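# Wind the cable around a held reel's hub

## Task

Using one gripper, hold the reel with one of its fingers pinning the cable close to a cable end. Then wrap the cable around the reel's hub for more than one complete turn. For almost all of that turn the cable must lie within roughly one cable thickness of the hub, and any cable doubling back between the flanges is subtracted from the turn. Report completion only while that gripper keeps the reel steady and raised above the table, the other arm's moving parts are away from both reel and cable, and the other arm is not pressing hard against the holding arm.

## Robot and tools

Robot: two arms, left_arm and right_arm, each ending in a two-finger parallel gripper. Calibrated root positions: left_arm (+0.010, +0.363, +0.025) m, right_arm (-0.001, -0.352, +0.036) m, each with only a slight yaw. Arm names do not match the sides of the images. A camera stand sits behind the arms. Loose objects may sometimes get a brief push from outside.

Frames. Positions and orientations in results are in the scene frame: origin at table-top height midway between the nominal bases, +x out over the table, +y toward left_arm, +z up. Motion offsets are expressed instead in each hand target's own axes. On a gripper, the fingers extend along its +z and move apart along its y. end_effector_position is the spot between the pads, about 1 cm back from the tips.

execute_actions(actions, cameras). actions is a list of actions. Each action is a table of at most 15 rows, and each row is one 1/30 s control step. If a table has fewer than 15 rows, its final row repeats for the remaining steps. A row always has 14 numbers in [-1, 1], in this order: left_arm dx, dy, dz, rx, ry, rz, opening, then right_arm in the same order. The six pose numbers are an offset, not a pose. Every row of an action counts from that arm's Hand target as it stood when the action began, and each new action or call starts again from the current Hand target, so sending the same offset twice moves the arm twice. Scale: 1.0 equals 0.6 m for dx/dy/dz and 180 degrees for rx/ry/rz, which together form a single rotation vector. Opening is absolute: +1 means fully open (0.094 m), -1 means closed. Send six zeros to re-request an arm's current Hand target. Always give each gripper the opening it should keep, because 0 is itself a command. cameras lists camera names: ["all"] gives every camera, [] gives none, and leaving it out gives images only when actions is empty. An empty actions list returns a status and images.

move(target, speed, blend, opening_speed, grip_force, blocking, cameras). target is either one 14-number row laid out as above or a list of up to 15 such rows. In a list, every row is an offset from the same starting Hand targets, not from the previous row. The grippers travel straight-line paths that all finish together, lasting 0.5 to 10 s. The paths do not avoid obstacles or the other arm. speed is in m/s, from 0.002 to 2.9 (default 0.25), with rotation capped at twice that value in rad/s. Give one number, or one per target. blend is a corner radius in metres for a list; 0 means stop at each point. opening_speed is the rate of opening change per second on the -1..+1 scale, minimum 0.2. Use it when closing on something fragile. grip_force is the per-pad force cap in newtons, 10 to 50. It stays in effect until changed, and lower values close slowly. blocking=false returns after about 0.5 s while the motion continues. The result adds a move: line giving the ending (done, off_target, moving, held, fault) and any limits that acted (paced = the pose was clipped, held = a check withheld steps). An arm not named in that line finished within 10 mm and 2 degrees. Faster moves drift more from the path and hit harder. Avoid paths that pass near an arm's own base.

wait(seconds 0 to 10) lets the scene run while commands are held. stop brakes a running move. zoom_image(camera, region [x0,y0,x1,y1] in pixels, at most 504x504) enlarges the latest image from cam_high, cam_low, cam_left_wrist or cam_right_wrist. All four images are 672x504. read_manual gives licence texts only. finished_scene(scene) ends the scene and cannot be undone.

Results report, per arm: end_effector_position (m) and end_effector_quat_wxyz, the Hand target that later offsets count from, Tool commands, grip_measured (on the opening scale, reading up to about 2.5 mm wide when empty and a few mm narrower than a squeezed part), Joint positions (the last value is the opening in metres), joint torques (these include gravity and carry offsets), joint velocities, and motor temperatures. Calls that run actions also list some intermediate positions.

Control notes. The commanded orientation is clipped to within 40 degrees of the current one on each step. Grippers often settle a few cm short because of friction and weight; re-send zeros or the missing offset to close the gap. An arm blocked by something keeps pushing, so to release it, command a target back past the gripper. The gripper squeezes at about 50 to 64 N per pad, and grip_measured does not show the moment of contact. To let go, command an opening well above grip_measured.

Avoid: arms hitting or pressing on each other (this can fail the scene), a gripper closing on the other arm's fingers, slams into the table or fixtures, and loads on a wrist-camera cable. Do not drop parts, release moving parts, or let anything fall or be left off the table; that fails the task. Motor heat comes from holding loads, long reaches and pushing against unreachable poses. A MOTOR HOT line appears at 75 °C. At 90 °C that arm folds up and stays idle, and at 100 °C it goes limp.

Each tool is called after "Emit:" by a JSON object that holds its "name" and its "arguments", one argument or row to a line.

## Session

Scene 1 done. Now scene 2.

Emit:
{"name": "execute_actions", "arguments": {
  "actions": []
}}

Scene clock: 0.00 s.
left_arm: end_effector_position=(+0.4242, +0.3298, +0.1464) grip_measured=+1.000 end_effector_quat_wxyz=(+0.593, +0.070, +0.802, -0.027) | right_arm: end_effector_position=(+0.3944, -0.3826, +0.1361) grip_measured=+1.000 end_effector_quat_wxyz=(+0.589, +0.056, +0.806, -0.011)
Joint positions: left_arm=[-0.062 1.52 0.447 0.773 0.083 0.067 0.094] | right_arm=[-0.066 1.54 0.346 0.881 0.015 0.056 0.094]
Joint velocities: within noise
Joint torques (N m): no reading
Motor temperatures (°C): left_arm=[28 31 34 35 28 27 27] | right_arm=[27 30 43 35 29 28 28]
Heat: left arm: 35 °C; right arm: 43 °C.
Hand target: left_arm +0.4239, +0.3298, +0.1458; +0.591, +0.070, +0.804, -0.027 | right_arm +0.3957, -0.3826, +0.1393; +0.591, +0.056, +0.804, -0.011
Tool commands: left_gripper/opening=+1.0 right_gripper/opening=+1.0
camera_calibration:
cam_left_wrist: T_world_to_cam=[[-0.201753, -0.97933, 0.0144709, 0.397995], [-0.720502, 0.138391, -0.679503, 0.39131], [0.663455, -0.147518, -0.73353, -0.000692991], [0, 0, 0, 1]] pos_world=[0.362696, 0.335512, 0.259629]
cam_right_wrist: T_world_to_cam=[[-0.18926, -0.981567, 0.0265947, -0.316397], [-0.74689, 0.126323, -0.652838, 0.462894], [0.637444, -0.14342, -0.757031, -0.0833897], [0, 0, 0, 1]] pos_world=[0.339006, -0.380999, 0.247481]

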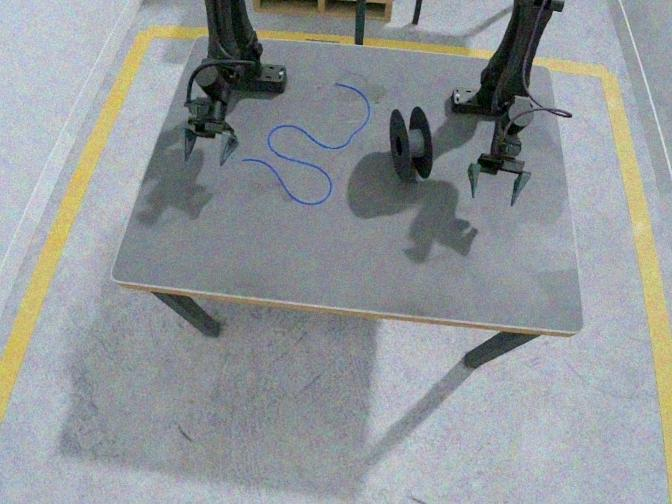

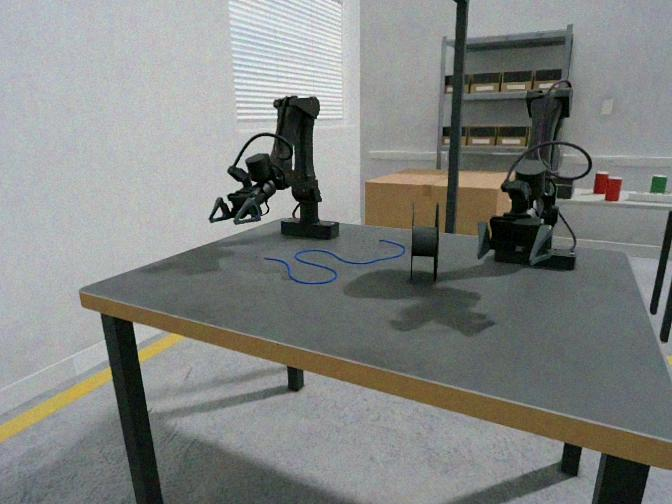

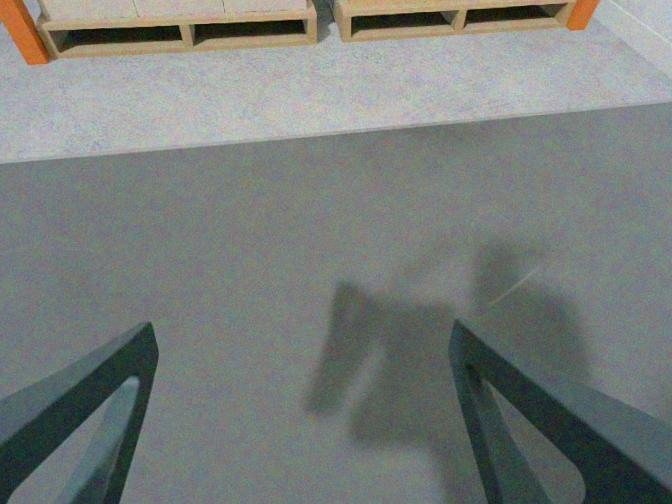

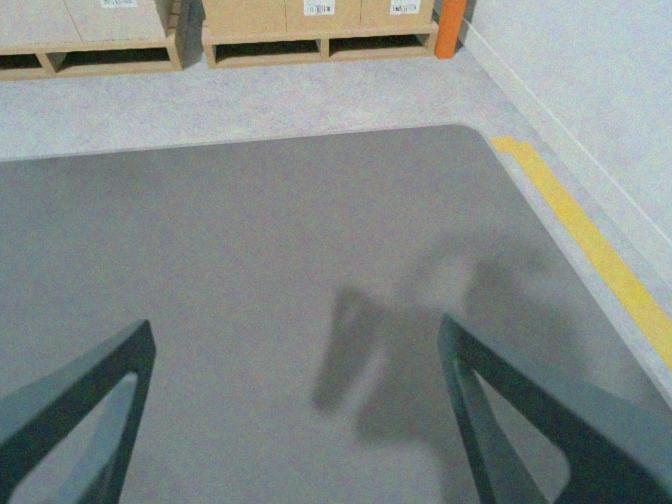

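Emit:
{"name": "zoom_image", "arguments": {
  "camera": "cam_high",
  "region": [310, 60, 460, 220]
}}

Emit:
{"name": "zoom_image", "arguments": {
  "camera": "cam_low",
  "region": [370, 180, 480, 300]
}}

Emit:
{"name": "zoom_image", "arguments": {
  "camera": "cam_high",
  "region": [230, 70, 400, 230]
}}

Scaled by 3.150 from the camera's 672x504 image, which has a finer 960x720 frame.

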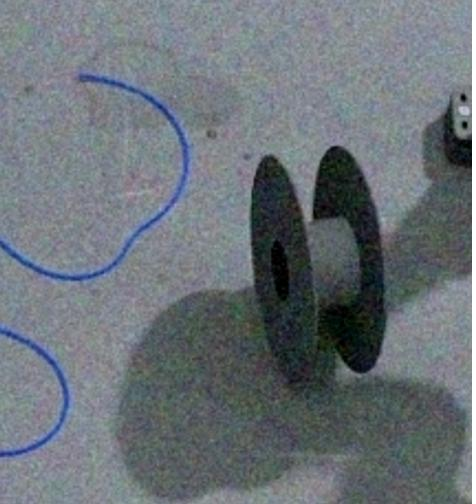

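Scaled by 4.200 from the camera's 672x504 image, which has a finer 960x720 frame.

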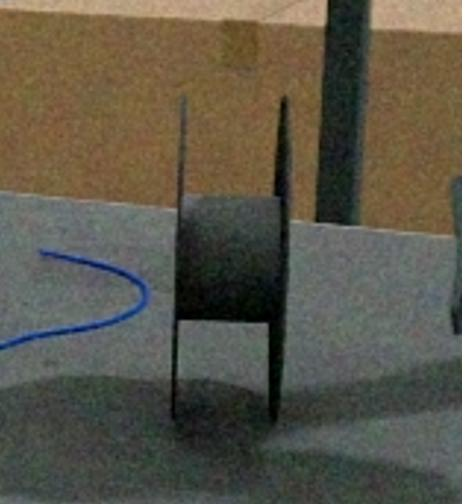

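Scaled by 2.965 from the camera's 672x504 image, which has a finer 960x720 frame.

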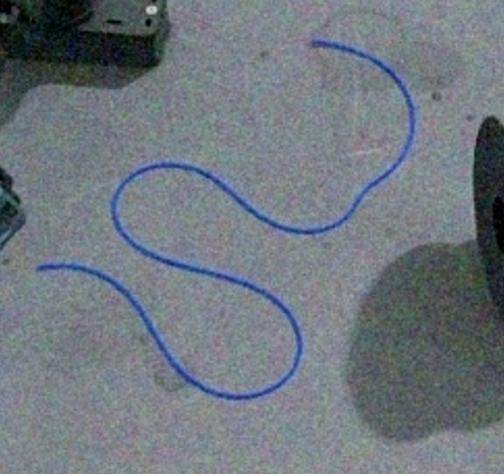

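Emit:
{"name": "move", "arguments": {
  "target": [-0.161,-0.425,-0.3985,-0.0799,0.3983,-0.1313,0.0,-0.0867,0.2318,-0.2462,-0.152,0.3847,-0.2337,0.0],
  "speed": 0.3,
  "grip_force": [45, 25],
  "cameras": ["all"]
}}

Scene clock: 187.73 s.
left_arm: end_effector_position=(+0.1910, +0.0961, +0.2889) grip_measured=+0.001 end_effector_quat_wxyz=(+0.064, -0.144, +0.979, -0.132) | right_arm: end_effector_position=(+0.2833, -0.2378, +0.2347) grip_measured=+0.002 end_effector_quat_wxyz=(+0.021, -0.343, +0.939, +0.002)
Joint positions: left_arm=[-0.995 1.603 1.865 -1.538 -0.001 -1.269 0.047] | right_arm=[0.384 1.696 1.73 -1.562 -0.003 -0.322 0.047]
Joint torques (N m): left_arm=[0.25 -8.57 7.47 1.04 -0.04 -0.08] | right_arm=[0.39 -5.87 8.39 0 0.04 -0.11]
Motor temperatures (°C): left_arm=[28 32 36 44 28 27 27] | right_arm=[27 32 44 46 28 28 27]
Heat: left arm: 44 °C; right arm: 46 °C.
Hand target: left_arm +0.1895, +0.1000, +0.3001; +0.000, -0.152, +0.988, +0.000 | right_arm +0.2849, -0.2362, +0.2400; +0.000, -0.350, +0.937, +0.000
Off the commanded pose: left_arm 0.012 m, 17 deg | right_arm 0.006 m, 3 deg.
joint sent to its limit (left arm) — joint 4 (wrist pitch), lower limit. The joint targets are off in orientation, not in position.
joint sent to its limit (right arm) — joint 4 (wrist pitch), lower limit. The joint targets are off in orientation, not in position.
grip_force (N): 45, 25
move: off_target (left_arm, right_arm)
camera_calibration:
cam_left_wrist: T_world_to_cam=[[0.284124, -0.893267, 0.34835, -0.0775042], [-0.906485, -0.131907, 0.401105, 0.101804], [-0.312344, -0.429738, -0.847211, 0.470436], [0, 0, 0, 1]] pos_world=[0.261242, 0.146361, 0.384723]
cam_right_wrist: T_world_to_cam=[[0.670221, -0.73263, 0.118563, -0.403861], [-0.683924, -0.547663, 0.481989, -0.0184811], [-0.288187, -0.404127, -0.868118, 0.309099], [0, 0, 0, 1]] pos_world=[0.347115, -0.181087, 0.325125]

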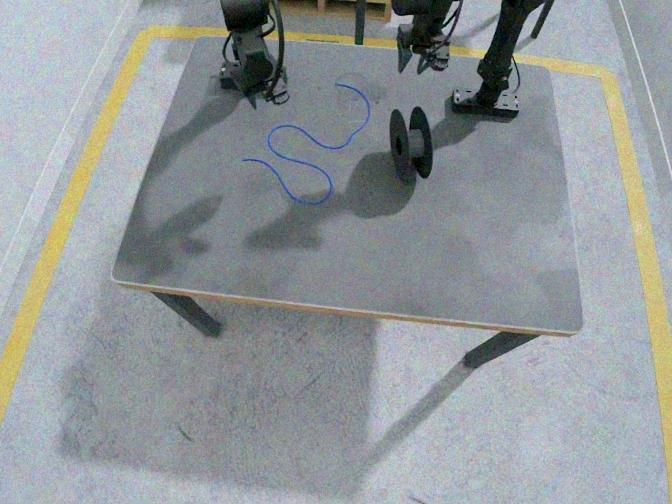

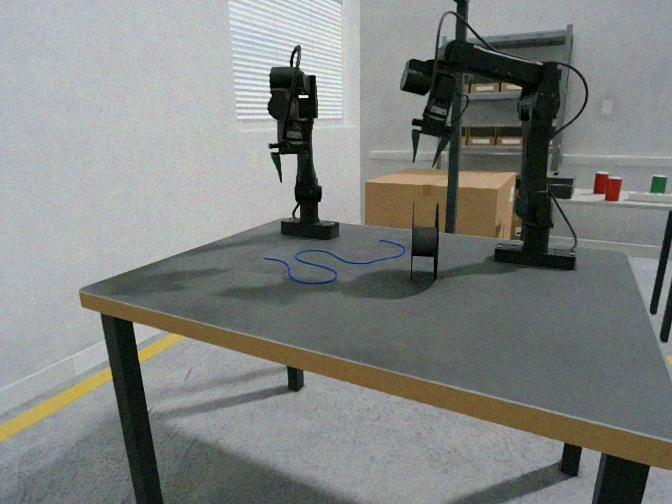

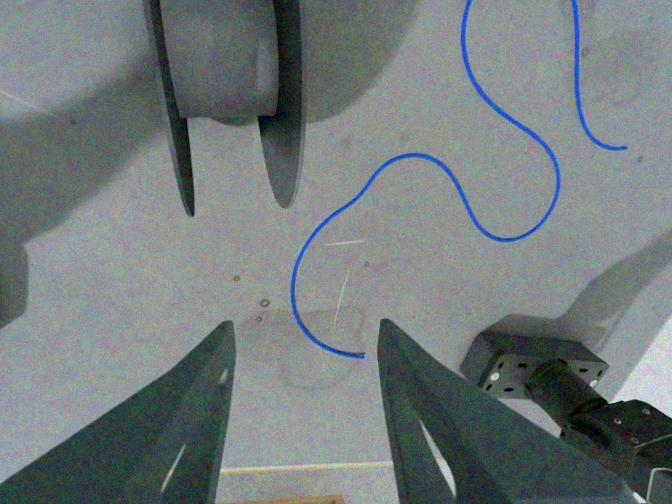

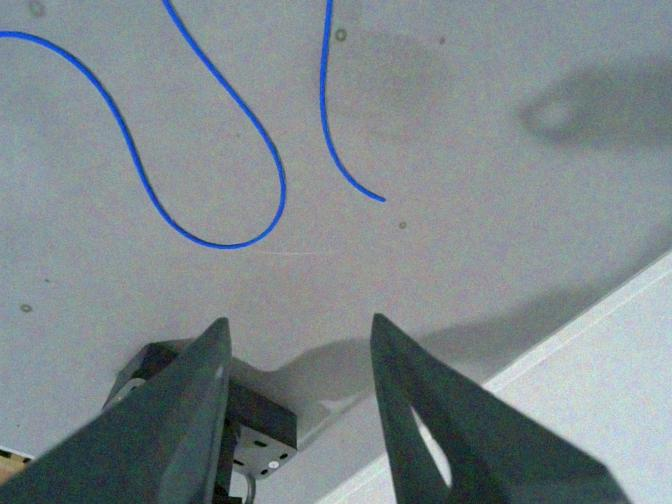

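Emit:
{"name": "move", "arguments": {
  "target": [-0.1287,0.0425,0.1085,0,0,0,0.0,-0.0568,-0.0467,0.2333,0,0,-0.028,0.0],
  "speed": 0.2,
  "cameras": ["cam_left_wrist","cam_right_wrist"]
}}

Scene clock: 233.57 s.
left_arm: end_effector_position=(+0.2566, +0.1420, +0.2413) grip_measured=+0.001 end_effector_quat_wxyz=(+0.036, -0.154, +0.986, -0.057) | right_arm: end_effector_position=(+0.3266, -0.2327, +0.1035) grip_measured=+0.002 end_effector_quat_wxyz=(-0.002, -0.389, +0.921, +0.001)
Joint positions: left_arm=[-0.74 1.723 1.829 -1.542 0.017 -1.033 0.047] | right_arm=[0.352 1.89 1.445 -1.129 -0.002 -0.453 0.047]
Joint torques (N m): left_arm=[0.14 -7.65 4.74 0.82 -0.17 0.04] | right_arm=[-0.8 -7.92 5.31 0.14 0.01 -0.14]
Motor temperatures (°C): left_arm=[28 34 37 39 28 27 27] | right_arm=[27 32 43 40 28 28 27]
Heat: left arm: 39 °C; right arm: 43 °C.
Hand target: left_arm +0.2555, +0.1475, +0.2349; +0.000, -0.152, +0.988, -0.001 | right_arm +0.3291, -0.2350, +0.1000; +0.000, -0.391, +0.920, +0.000
Off the commanded pose: left_arm 0.009 m, 8 deg | right_arm 0.005 m, 0 deg.
joint sent to its limit (left arm) — joint 4 (wrist pitch), lower limit. The joint targets are off in orientation, not in position.
grip_force (N): 45, 25
move: off_target (left_arm)
camera_calibration:
cam_left_wrist: T_world_to_cam=[[0.323495, -0.925567, 0.196664, -0.00749318], [-0.86941, -0.208709, 0.447846, 0.176515], [-0.373466, -0.315857, -0.872214, 0.475924], [0, 0, 0, 1]] pos_world=[0.33363, 0.180229, 0.33753]
cam_right_wrist: T_world_to_cam=[[0.743816, -0.660558, 0.101984, -0.419097], [-0.605794, -0.601798, 0.520435, 0.0350869], [-0.282403, -0.448889, -0.84779, 0.195363], [0, 0, 0, 1]] pos_world=[0.388158, -0.168027, 0.190108]
Images, in order (width x height): cam_left_wrist 672x504, cam_right_wrist 672x504.

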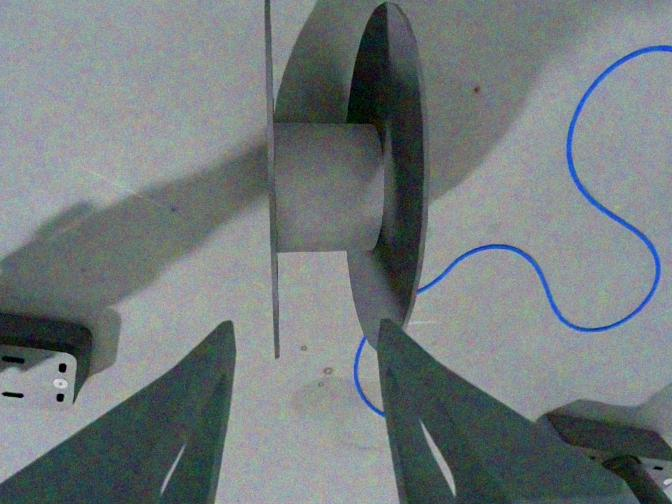

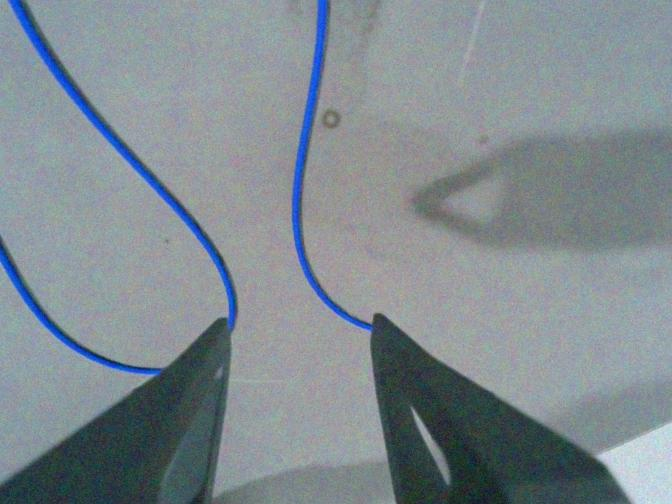

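Emit:
{"name": "move", "arguments": {
  "target": [-0.013,-0.007,0.05,0,0,0,0.0,0,0.004,0.115,0,0,0,-0.3],
  "speed": 0.15,
  "cameras": ["cam_left_wrist","cam_right_wrist"]
}}

Scene clock: 304.17 s.
left_arm: end_effector_position=(+0.2636, +0.1390, +0.2114) grip_measured=+0.001 end_effector_quat_wxyz=(+0.006, -0.150, +0.988, -0.019) | right_arm: end_effector_position=(+0.3263, -0.2328, +0.0356) grip_measured=-0.298 end_effector_quat_wxyz=(-0.001, -0.389, +0.921, +0.001)
Joint positions: left_arm=[-0.734 1.818 1.829 -1.544 0.016 -1.019 0.047] | right_arm=[0.352 1.972 1.273 -0.874 -0.002 -0.453 0.033]
Joint torques (N m): left_arm=[0.69 -8.51 4.94 0.65 -0.18 0.05] | right_arm=[-0.13 -7.73 4.97 0.18 0.03 -0.08]
Heat: left arm: 36 °C; right arm: 43 °C.
Hand target: left_arm +0.2642, +0.1458, +0.2049; +0.000, -0.152, +0.988, +0.000 | right_arm +0.3275, -0.2334, +0.0310; +0.000, -0.391, +0.920, +0.000
Off the commanded pose: left_arm 0.009 m, 2 deg | right_arm 0.005 m, 0 deg.
joint sent to its limit (left arm) — joint 4 (wrist pitch), lower limit. The joint targets still meet the commanded pose.
grip_force (N): 45, 25
move: done
camera_calibration:
cam_left_wrist: T_world_to_cam=[[0.32686, -0.93841, 0.112018, 0.0121591], [-0.837582, -0.232742, 0.494255, 0.180583], [-0.437743, -0.255376, -0.86207, 0.457857], [0, 0, 0, 1]] pos_world=[0.347702, 0.170365, 0.304089]
cam_right_wrist: T_world_to_cam=[[0.74368, -0.660583, 0.102807, -0.412061], [-0.606415, -0.601819, 0.519687, 0.0703912], [-0.281425, -0.448824, -0.848149, 0.137272], [0, 0, 0, 1]] pos_world=[0.38776, -0.168226, 0.122209]
Images, in order (width x height): cam_left_wrist 672x504, cam_right_wrist 672x504.

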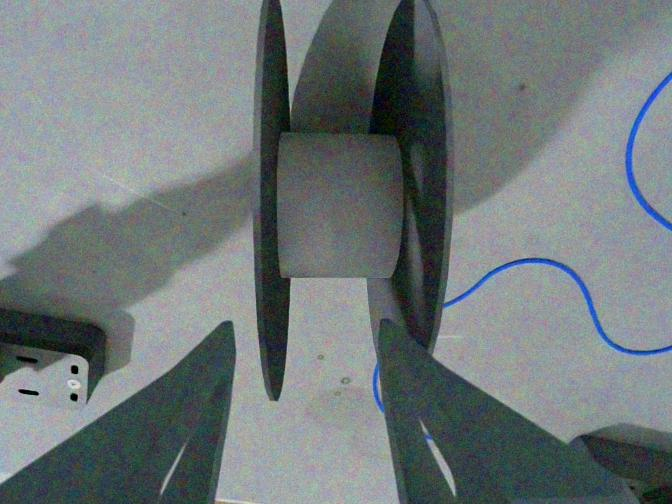

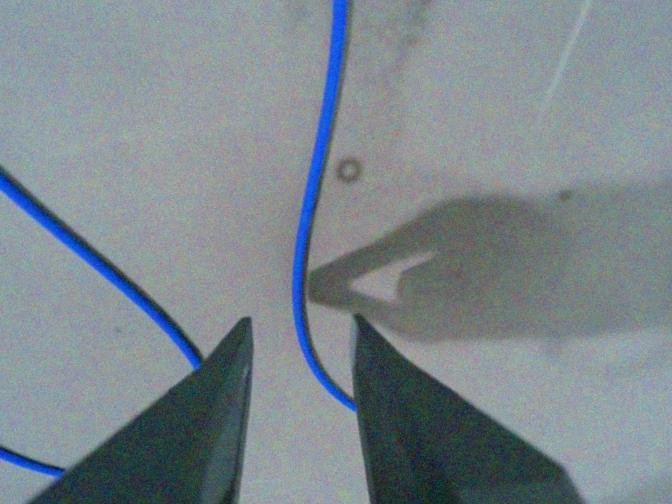

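Emit:
{"name": "move", "arguments": {
  "target": [0,0.0207,0,0,0,0,0.0,0,0,0.02,0,0,0,-0.3],
  "speed": 0.08,
  "cameras": ["cam_left_wrist","cam_right_wrist"]
}}

Scene clock: 317.67 s.
left_arm: end_effector_position=(+0.2616, +0.1503, +0.2000) grip_measured=+0.001 end_effector_quat_wxyz=(-0.009, -0.151, +0.988, -0.002) | right_arm: end_effector_position=(+0.3278, -0.2323, +0.0258) grip_measured=-0.298 end_effector_quat_wxyz=(+0.002, -0.389, +0.921, +0.001)
Joint positions: left_arm=[-0.712 1.818 1.783 -1.544 0.015 -0.999 0.047] | right_arm=[0.352 1.988 1.253 -0.831 -0.002 -0.453 0.033]
Joint torques (N m): left_arm=[0.54 -11.96 4.56 0.63 -0.19 0.07] | right_arm=[-0.18 -7.58 4.62 0.26 0.02 -0.06]
Heat: left arm: 36 °C; right arm: 43 °C.
Hand target: left_arm +0.2604, +0.1577, +0.2049; +0.000, -0.152, +0.988, +0.000 | right_arm +0.3276, -0.2333, +0.0190; +0.000, -0.391, +0.920, +0.000
Off the commanded pose: left_arm 0.009 m, 1 deg | right_arm 0.007 m, 0 deg.
grip_force (N): 45, 25
move: done
camera_calibration:
cam_left_wrist: T_world_to_cam=[[0.33142, -0.940702, 0.0723929, 0.0317375], [-0.820079, -0.249283, 0.515101, 0.180878], [-0.46651, -0.230083, -0.854067, 0.452224], [0, 0, 0, 1]] pos_world=[0.348783, 0.178994, 0.290761]
cam_right_wrist: T_world_to_cam=[[0.742957, -0.660852, 0.106256, -0.411756], [-0.609965, -0.6031, 0.514016, 0.0776601], [-0.275606, -0.446704, -0.851174, 0.128387], [0, 0, 0, 1]] pos_world=[0.388671, -0.167922, 0.113113]
Images, in order (width x height): cam_left_wrist 672x504, cam_right_wrist 672x504.

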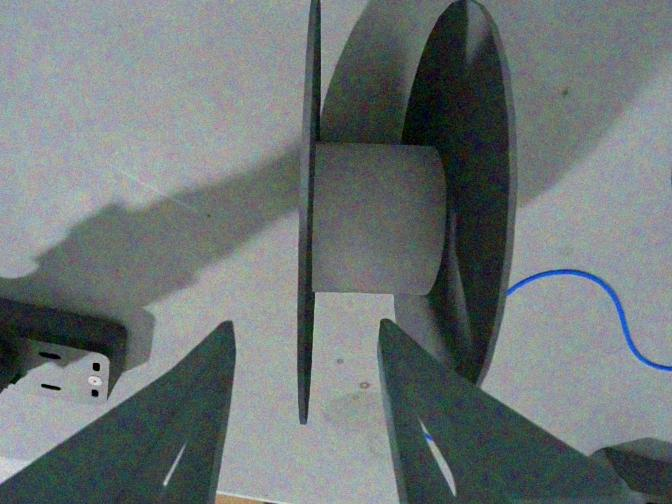

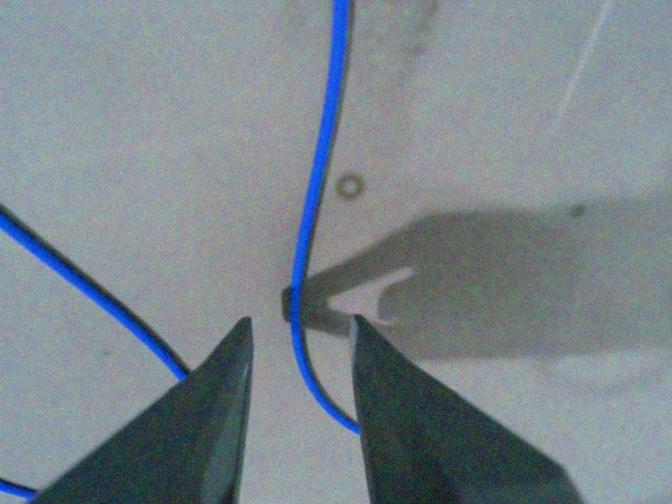

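Emit:
{"name": "zoom_image", "arguments": {
  "camera": "cam_right_wrist",
  "region": [230, 240, 380, 390]
}}

Scaled by 3.360 from the camera's 672x504 image, which has a finer 960x720 frame.

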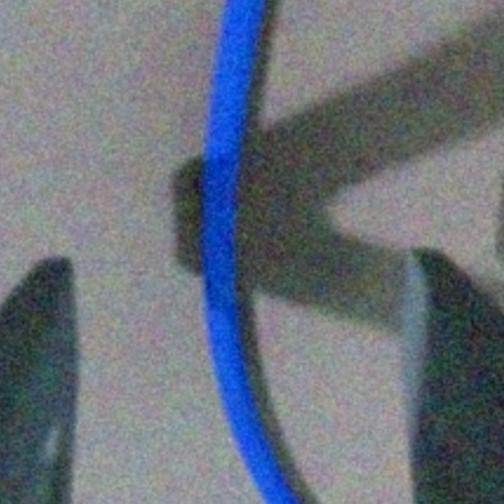

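Emit:
{"name": "move", "arguments": {
  "target": [
    [0,0,0.0383,0,0,0,0.0,0,0.0,0.0117,0,0,0,-0.3],
    [0,0,0.0383,0,0,0,0.0,0,0.0,0.0117,0,0,0,-1]
  ],
  "speed": 0.06,
  "opening_speed": 0.7,
  "cameras": ["cam_left_wrist","cam_right_wrist"]
}}

Scene clock: 332.93 s.
left_arm: end_effector_position=(+0.2589, +0.1525, +0.1780) grip_measured=+0.001 end_effector_quat_wxyz=(-0.012, -0.151, +0.988, +0.002) | right_arm: end_effector_position=(+0.3283, -0.2321, +0.0192) grip_measured=-0.980 end_effector_quat_wxyz=(+0.003, -0.389, +0.921, +0.001)
Joint positions: left_arm=[-0.712 1.8 1.672 -1.461 0.015 -0.999 0.047] | right_arm=[0.352 2.001 1.242 -0.806 -0.002 -0.453 0.001]
Joint torques (N m): left_arm=[0.53 -11.63 4.59 0.72 -0.16 0.04] | right_arm=[-0.31 -7.62 4.68 0.23 0.03 -0.06]
Heat: left arm: 35 °C; right arm: 42 °C.
Hand target: left_arm +0.2604, +0.1576, +0.1819; +0.000, -0.152, +0.988, -0.001 | right_arm +0.3275, -0.2333, +0.0119; +0.000, -0.391, +0.920, +0.000
Off the commanded pose: left_arm 0.007 m, 1 deg | right_arm 0.007 m, 0 deg.
grip_force (N): 45, 25
move: done
camera_calibration:
cam_left_wrist: T_world_to_cam=[[0.33202, -0.941124, 0.0636278, 0.0377339], [-0.815999, -0.252728, 0.519879, 0.189167], [-0.47319, -0.22453, -0.851867, 0.433165], [0, 0, 0, 1]] pos_world=[0.346801, 0.180579, 0.268254]
cam_right_wrist: T_world_to_cam=[[0.742799, -0.660909, 0.107, -0.411175], [-0.610697, -0.603333, 0.512873, 0.0817254], [-0.274406, -0.446306, -0.85177, 0.122606], [0, 0, 0, 1]] pos_world=[0.388974, -0.167722, 0.106513]
Images, in order (width x height): cam_left_wrist 672x504, cam_right_wrist 672x504.

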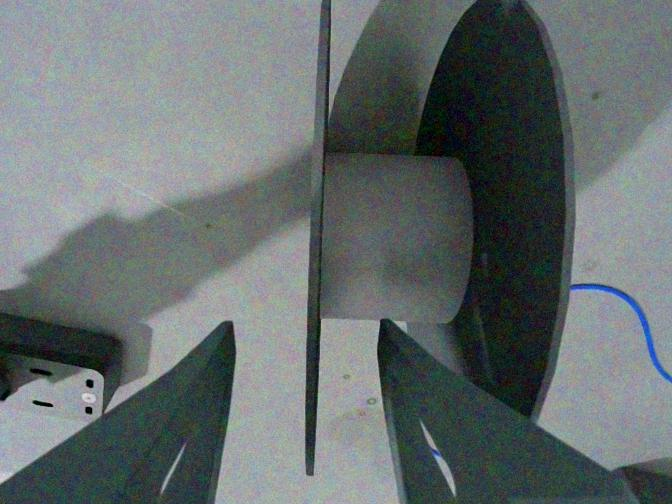

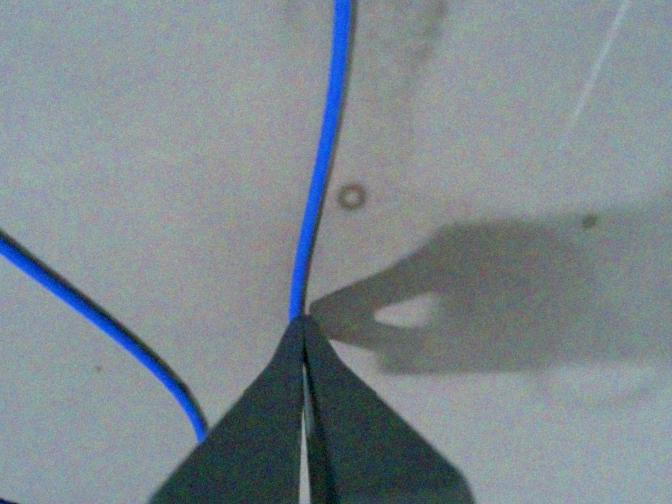

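Emit:
{"name": "move", "arguments": {
  "target": [
    [0,-0.0057,0,0,0,0,0.0,0,0.0,0.0,0,0,0,-0.3],
    [0,-0.0057,0,0,0,0,0.0,0,0.0,0.0117,0,0,0,-0.3],
    [0,-0.0057,0,0,0,0,-1.0,0,0.0,0.0117,0,0,0,-1]
  ],
  "speed": 0.06,
  "opening_speed": 0.7,
  "cameras": ["cam_left_wrist","cam_right_wrist"]
}}

Scene clock: 341.90 s.
left_arm: end_effector_position=(+0.2615, +0.1485, +0.1796) grip_measured=-0.923 end_effector_quat_wxyz=(-0.007, -0.151, +0.988, -0.010) | right_arm: end_effector_position=(+0.3293, -0.2325, +0.0136) grip_measured=-0.925 end_effector_quat_wxyz=(+0.005, -0.389, +0.921, -0.001)
Joint positions: left_arm=[-0.712 1.795 1.672 -1.443 0.023 -0.998 0.004] | right_arm=[0.352 2.012 1.232 -0.782 0.002 -0.453 0.004]
Joint torques (N m): left_arm=[0.08 -10.11 5.67 0.59 -0.24 -0.01] | right_arm=[-0.18 -7.42 4.27 0.23 0.01 -0.07]
Heat: left arm: 35 °C; right arm: 42 °C.
Hand target: left_arm +0.2614, +0.1543, +0.1820; +0.000, -0.152, +0.988, -0.001 | right_arm +0.3274, -0.2334, +0.0049; +0.000, -0.391, +0.920, +0.000
Off the commanded pose: left_arm 0.006 m, 1 deg | right_arm 0.009 m, 1 deg.
grip_force (N): 45, 25
move: done
camera_calibration:
cam_left_wrist: T_world_to_cam=[[0.330692, -0.939603, 0.0882597, 0.0287803], [-0.822945, -0.241323, 0.51432, 0.190471], [-0.461957, -0.242714, -0.853045, 0.43476], [0, 0, 0, 1]] pos_world=[0.34807, 0.178529, 0.270367]
cam_right_wrist: T_world_to_cam=[[0.742289, -0.66066, 0.11196, -0.411434], [-0.613016, -0.602059, 0.511602, 0.0860362], [-0.270588, -0.44839, -0.851897, 0.116179], [0, 0, 0, 1]] pos_world=[0.389581, -0.167926, 0.101021]
Images, in order (width x height): cam_left_wrist 672x504, cam_right_wrist 672x504.

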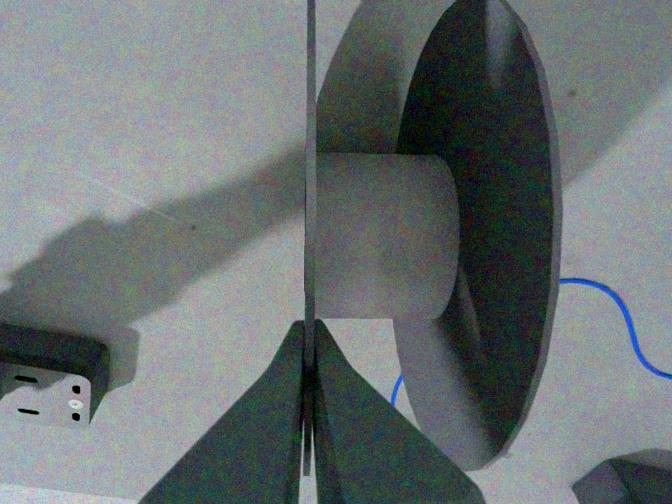

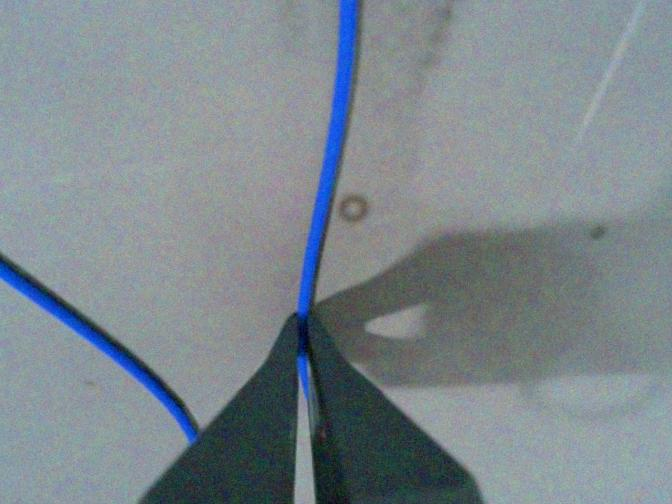

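Emit:
{"name": "move", "arguments": {
  "target": [
    [0,0,-0.06,0,0,0,-1.0,0,0.0,-0.1,0,0,0,-1],
    [-0.0733,0.0302,-0.06,0,0,0.289,-1.0,-0.3397,0.1597,-0.325,-0.2983,-0.1739,0.5099,-1]
  ],
  "speed": [0.12,0.22],
  "blend": [0.01,0],
  "cameras": ["all"]
}}

Scene clock: 402.03 s.
left_arm: end_effector_position=(+0.2929, +0.1847, +0.2136) grip_measured=-0.923 end_effector_quat_wxyz=(+0.019, +0.296, +0.955, -0.007) | right_arm: end_effector_position=(+0.4021, -0.0186, +0.1893) grip_measured=-0.927 end_effector_quat_wxyz=(+0.049, +0.405, +0.795, +0.450)
Joint positions: left_arm=[-0.579 1.801 1.816 -1.546 0.004 0.04 0.004] | right_arm=[0.584 1.837 1.316 -0.154 -0.33 1.681 0.003]
Joint torques (N m): left_arm=[0.57 -8.29 8.24 0.67 -0.08 0.06] | right_arm=[0.49 -11.86 6.02 1.39 0.03 0.1]
Motor temperatures (°C): left_arm=[28 35 36 34 28 27 29] | right_arm=[27 36 42 36 28 28 28]
Heat: left arm: 36 °C; right arm: 42 °C.
Hand target: left_arm +0.2980, +0.1849, +0.2178; +0.000, +0.297, +0.955, -0.001 | right_arm +0.3999, -0.0201, +0.2000; +0.059, +0.405, +0.789, +0.458
Off the commanded pose: left_arm 0.007 m, 2 deg | right_arm 0.011 m, 2 deg.
joint sent to its limit (left arm) — joint 4 (wrist pitch), lower limit. The joint targets are off in orientation, not in position.
grip_force (N): 45, 25
move: off_target (right_arm)
camera_calibration:
cam_left_wrist: T_world_to_cam=[[-0.538535, -0.839155, 0.0761498, 0.287994], [-0.725366, 0.507693, 0.464856, 0.0512475], [-0.428747, 0.195105, -0.882105, 0.402619], [0, 0, 0, 1]] pos_world=[0.36489, 0.1371, 0.309399]
cam_right_wrist: T_world_to_cam=[[-0.613117, -0.36752, -0.699297, 0.36017], [-0.78911, 0.243095, 0.564101, 0.246204], [-0.037323, 0.897682, -0.43906, 0.234695], [0, 0, 0, 1]] pos_world=[0.423868, -0.138163, 0.216027]

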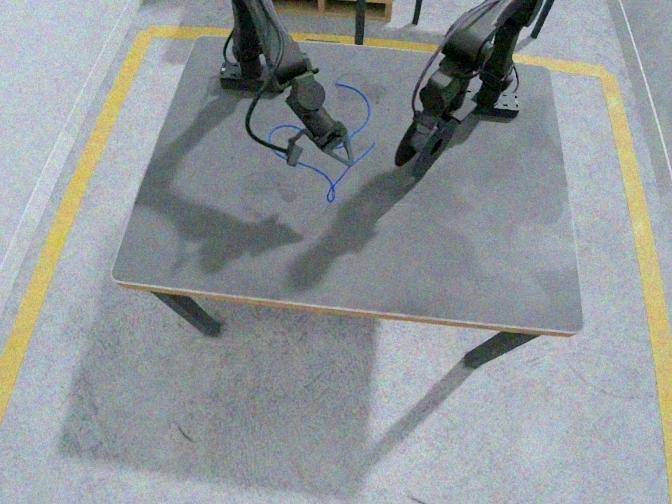

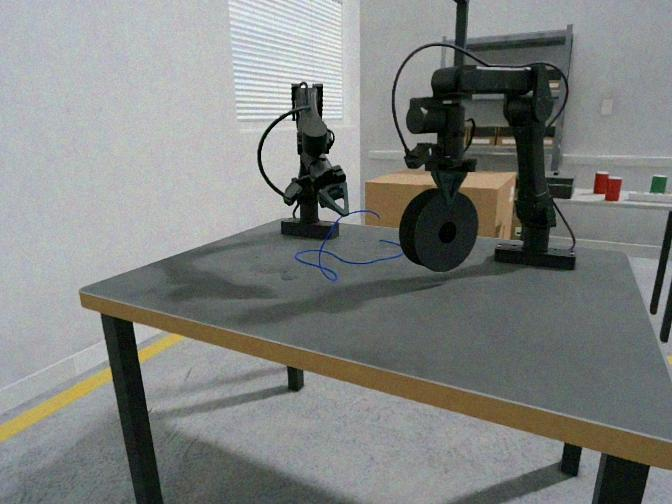

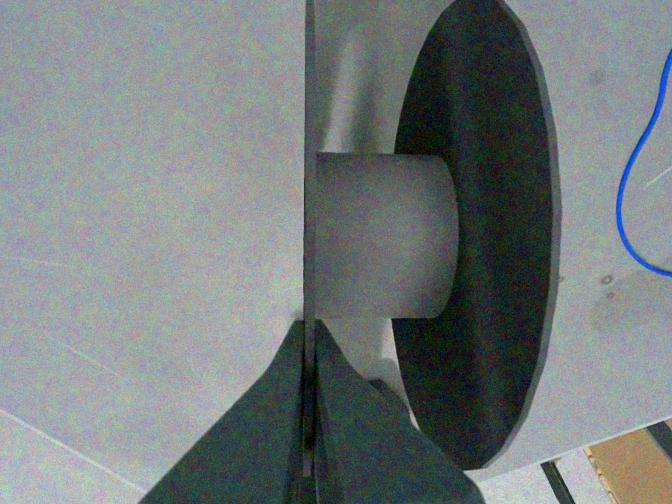

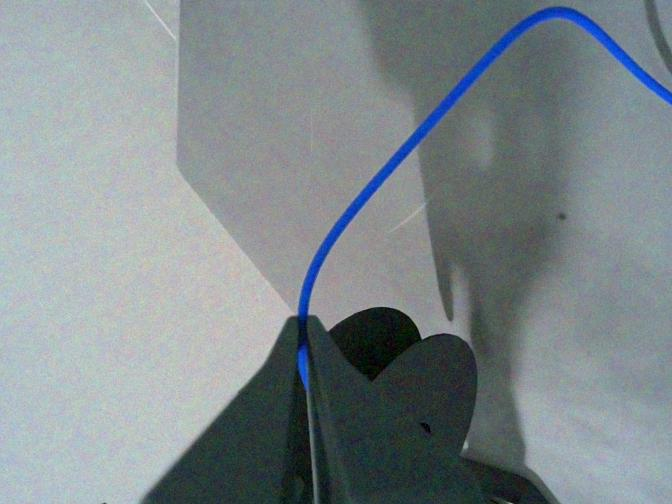

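Emit:
{"name": "move", "arguments": {
  "target": [0,0,0.062,0,0,0,-1.0,0,0.0,0.0,0,0,0,-1],
  "speed": 0.06,
  "cameras": ["cam_left_wrist","cam_right_wrist","cam_low"]
}}

Emit:
{"name": "zoom_image", "arguments": {
  "camera": "cam_right_wrist",
  "region": [200, 260, 536, 504]
}}

Emit:
{"name": "zoom_image", "arguments": {
  "camera": "cam_low",
  "region": [280, 130, 520, 310]
}}

Scene clock: 416.60 s.
left_arm: end_effector_position=(+0.2961, +0.1828, +0.1861) grip_measured=-0.923 end_effector_quat_wxyz=(+0.004, +0.296, +0.955, -0.003) | right_arm: end_effector_position=(+0.4022, -0.0186, +0.1894) grip_measured=-0.927 end_effector_quat_wxyz=(+0.049, +0.405, +0.794, +0.450)
Joint positions: left_arm=[-0.579 1.824 1.734 -1.471 0.004 0.04 0.004] | right_arm=[0.584 1.837 1.316 -0.154 -0.329 1.681 0.003]
Joint torques (N m): left_arm=[0.55 -8.9 5.05 0.77 -0.08 0.05] | right_arm=[0.39 -11.84 5.86 1.42 0.03 0.1]
Heat: left arm: 37 °C; right arm: 42 °C.
Hand target: left_arm +0.2980, +0.1849, +0.1807; +0.000, +0.297, +0.955, +0.000 | right_arm +0.3999, -0.0201, +0.2000; +0.059, +0.405, +0.789, +0.458
Off the commanded pose: left_arm 0.006 m, 1 deg | right_arm 0.011 m, 2 deg.
grip_force (N): 45, 25
move: off_target (right_arm)
camera_calibration:
cam_left_wrist: T_world_to_cam=[[-0.536892, -0.840224, 0.0759584, 0.289976], [-0.713456, 0.500245, 0.490648, 0.0603571], [-0.450252, 0.209232, -0.868041, 0.381343], [0, 0, 0, 1]] pos_world=[0.370448, 0.133662, 0.279382]
cam_right_wrist: T_world_to_cam=[[-0.613168, -0.367084, -0.699481, 0.360363], [-0.789099, 0.243463, 0.563959, 0.246225], [-0.0367225, 0.897761, -0.438949, 0.234472], [0, 0, 0, 1]] pos_world=[0.423869, -0.138163, 0.216127]
Images, in order (width x height): cam_low 672x504, cam_left_wrist 672x504, cam_right_wrist 672x504.

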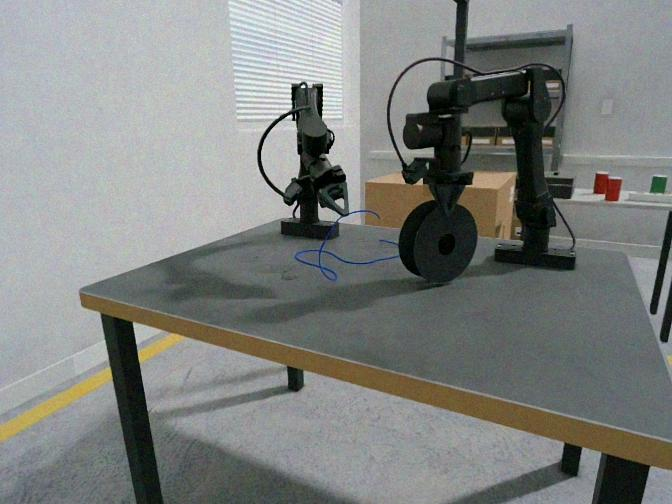

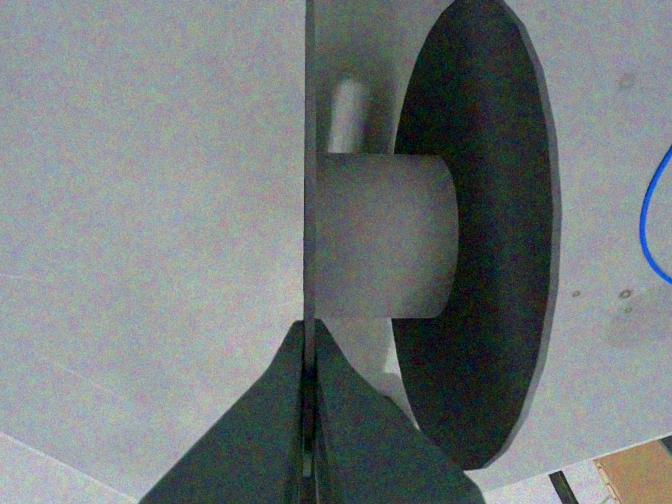

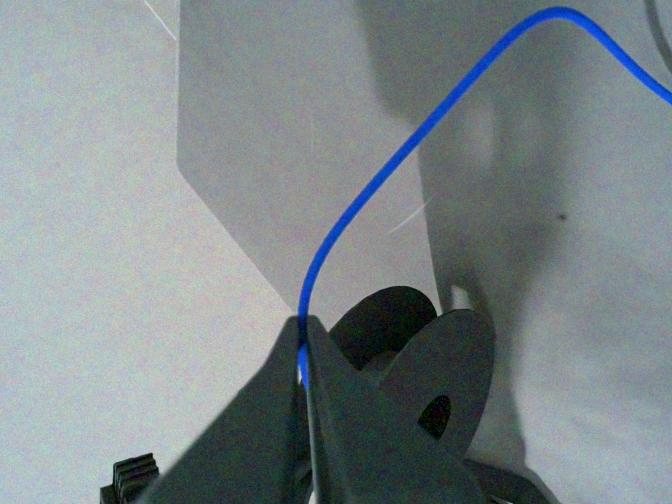

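Scaled by 1.500 from the camera's 672x504 image, which has a finer 960x720 frame.

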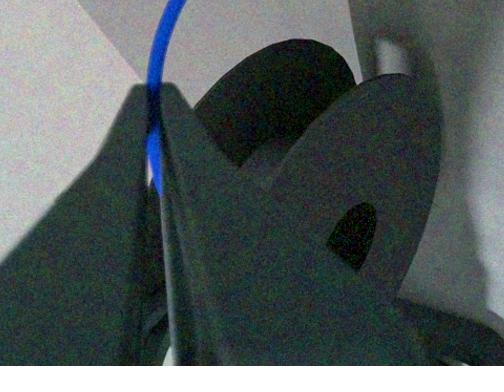

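Scaled by 2.100 from the camera's 672x504 image, which has a finer 960x720 frame.

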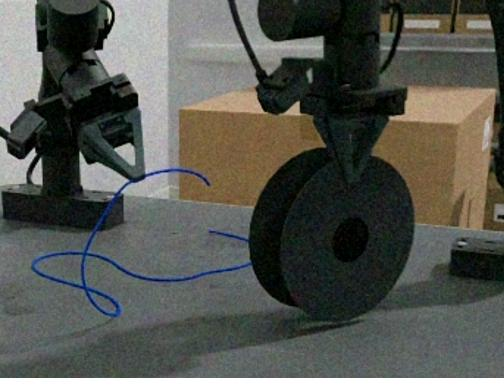

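Emit:
{"name": "move", "arguments": {
  "target": [0,0,0.0133,0,0,0,-1.0,0.0908,0.0508,0.1445,-0.0156,-0.0428,0.0319,-1],
  "speed": 0.15,
  "cameras": ["all"]
}}

Emit:
{"name": "zoom_image", "arguments": {
  "camera": "cam_low",
  "region": [280, 130, 520, 310]
}}

Scene clock: 454.77 s.
left_arm: end_effector_position=(+0.2958, +0.1830, +0.1786) grip_measured=-0.923 end_effector_quat_wxyz=(+0.002, +0.297, +0.955, -0.003) | right_arm: end_effector_position=(+0.4162, +0.0832, +0.1889) grip_measured=-0.927 end_effector_quat_wxyz=(+0.092, +0.465, +0.754, +0.455)
Joint positions: left_arm=[-0.579 1.824 1.704 -1.446 0.004 0.041 0.004] | right_arm=[0.806 2.087 1.635 -0.153 -0.016 1.914 0.003]
Joint torques (N m): left_arm=[0.49 -9.13 4.55 0.84 -0.04 0.08] | right_arm=[-0.05 -10.07 10.26 1.22 0.2 0.11]
Heat: left arm: 36 °C; right arm: 43 °C.
Hand target: left_arm +0.2979, +0.1849, +0.1727; +0.000, +0.297, +0.955, -0.001 | right_arm +0.4217, +0.0839, +0.1890; +0.098, +0.473, +0.750, +0.451
Off the commanded pose: left_arm 0.007 m, 0 deg | right_arm 0.006 m, 1 deg.
grip_force (N): 45, 25
move: done
camera_calibration:
cam_left_wrist: T_world_to_cam=[[-0.537562, -0.839793, 0.0759953, 0.290649], [-0.710613, 0.499694, 0.495314, 0.0622197], [-0.453935, 0.212258, -0.865384, 0.374729], [0, 0, 0, 1]] pos_world=[0.370559, 0.133455, 0.271378]
cam_right_wrist: T_world_to_cam=[[-0.647814, -0.251102, -0.719226, 0.414411], [-0.752043, 0.36141, 0.551194, 0.209883], [0.12153, 0.897959, -0.422965, 0.0744033], [0, 0, 0, 1]] pos_world=[0.41726, -0.0386057, 0.213839]

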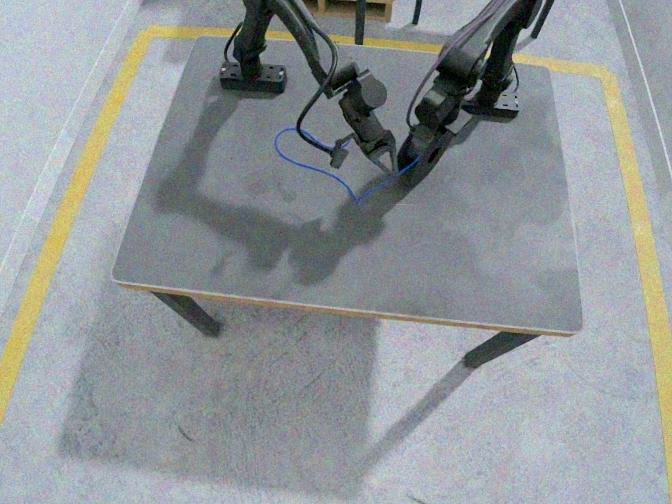

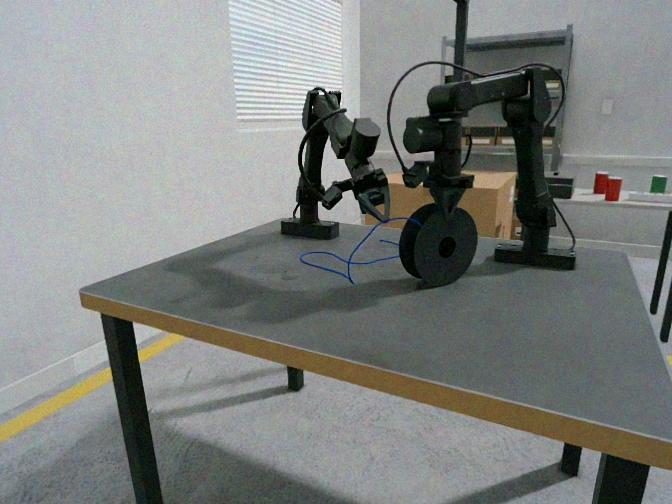

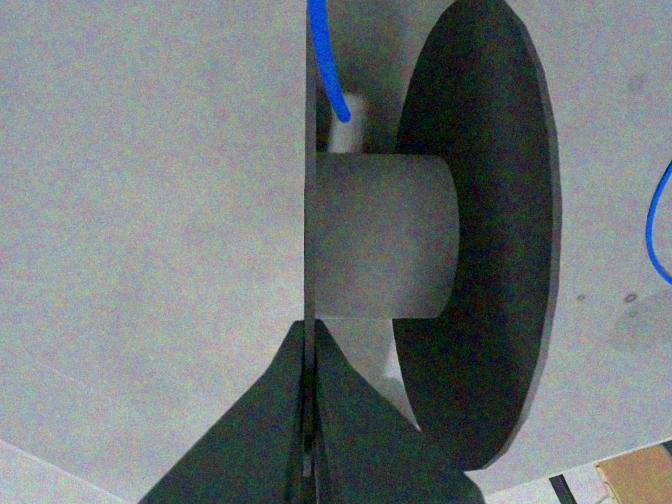

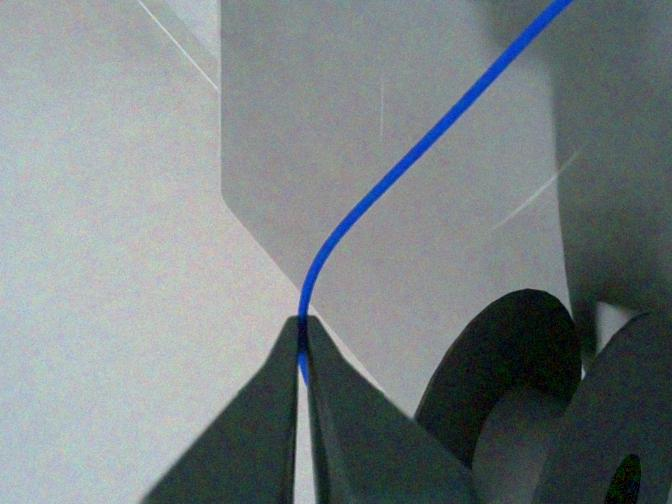

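Scaled by 2.100 from the camera's 672x504 image, which has a finer 960x720 frame.

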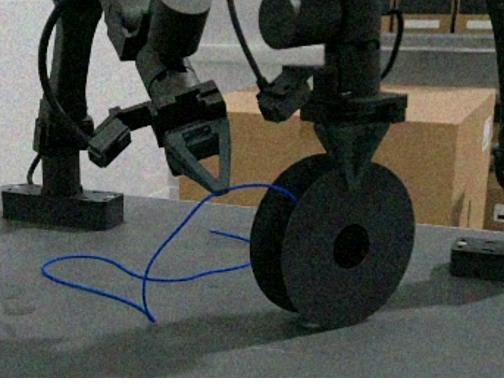

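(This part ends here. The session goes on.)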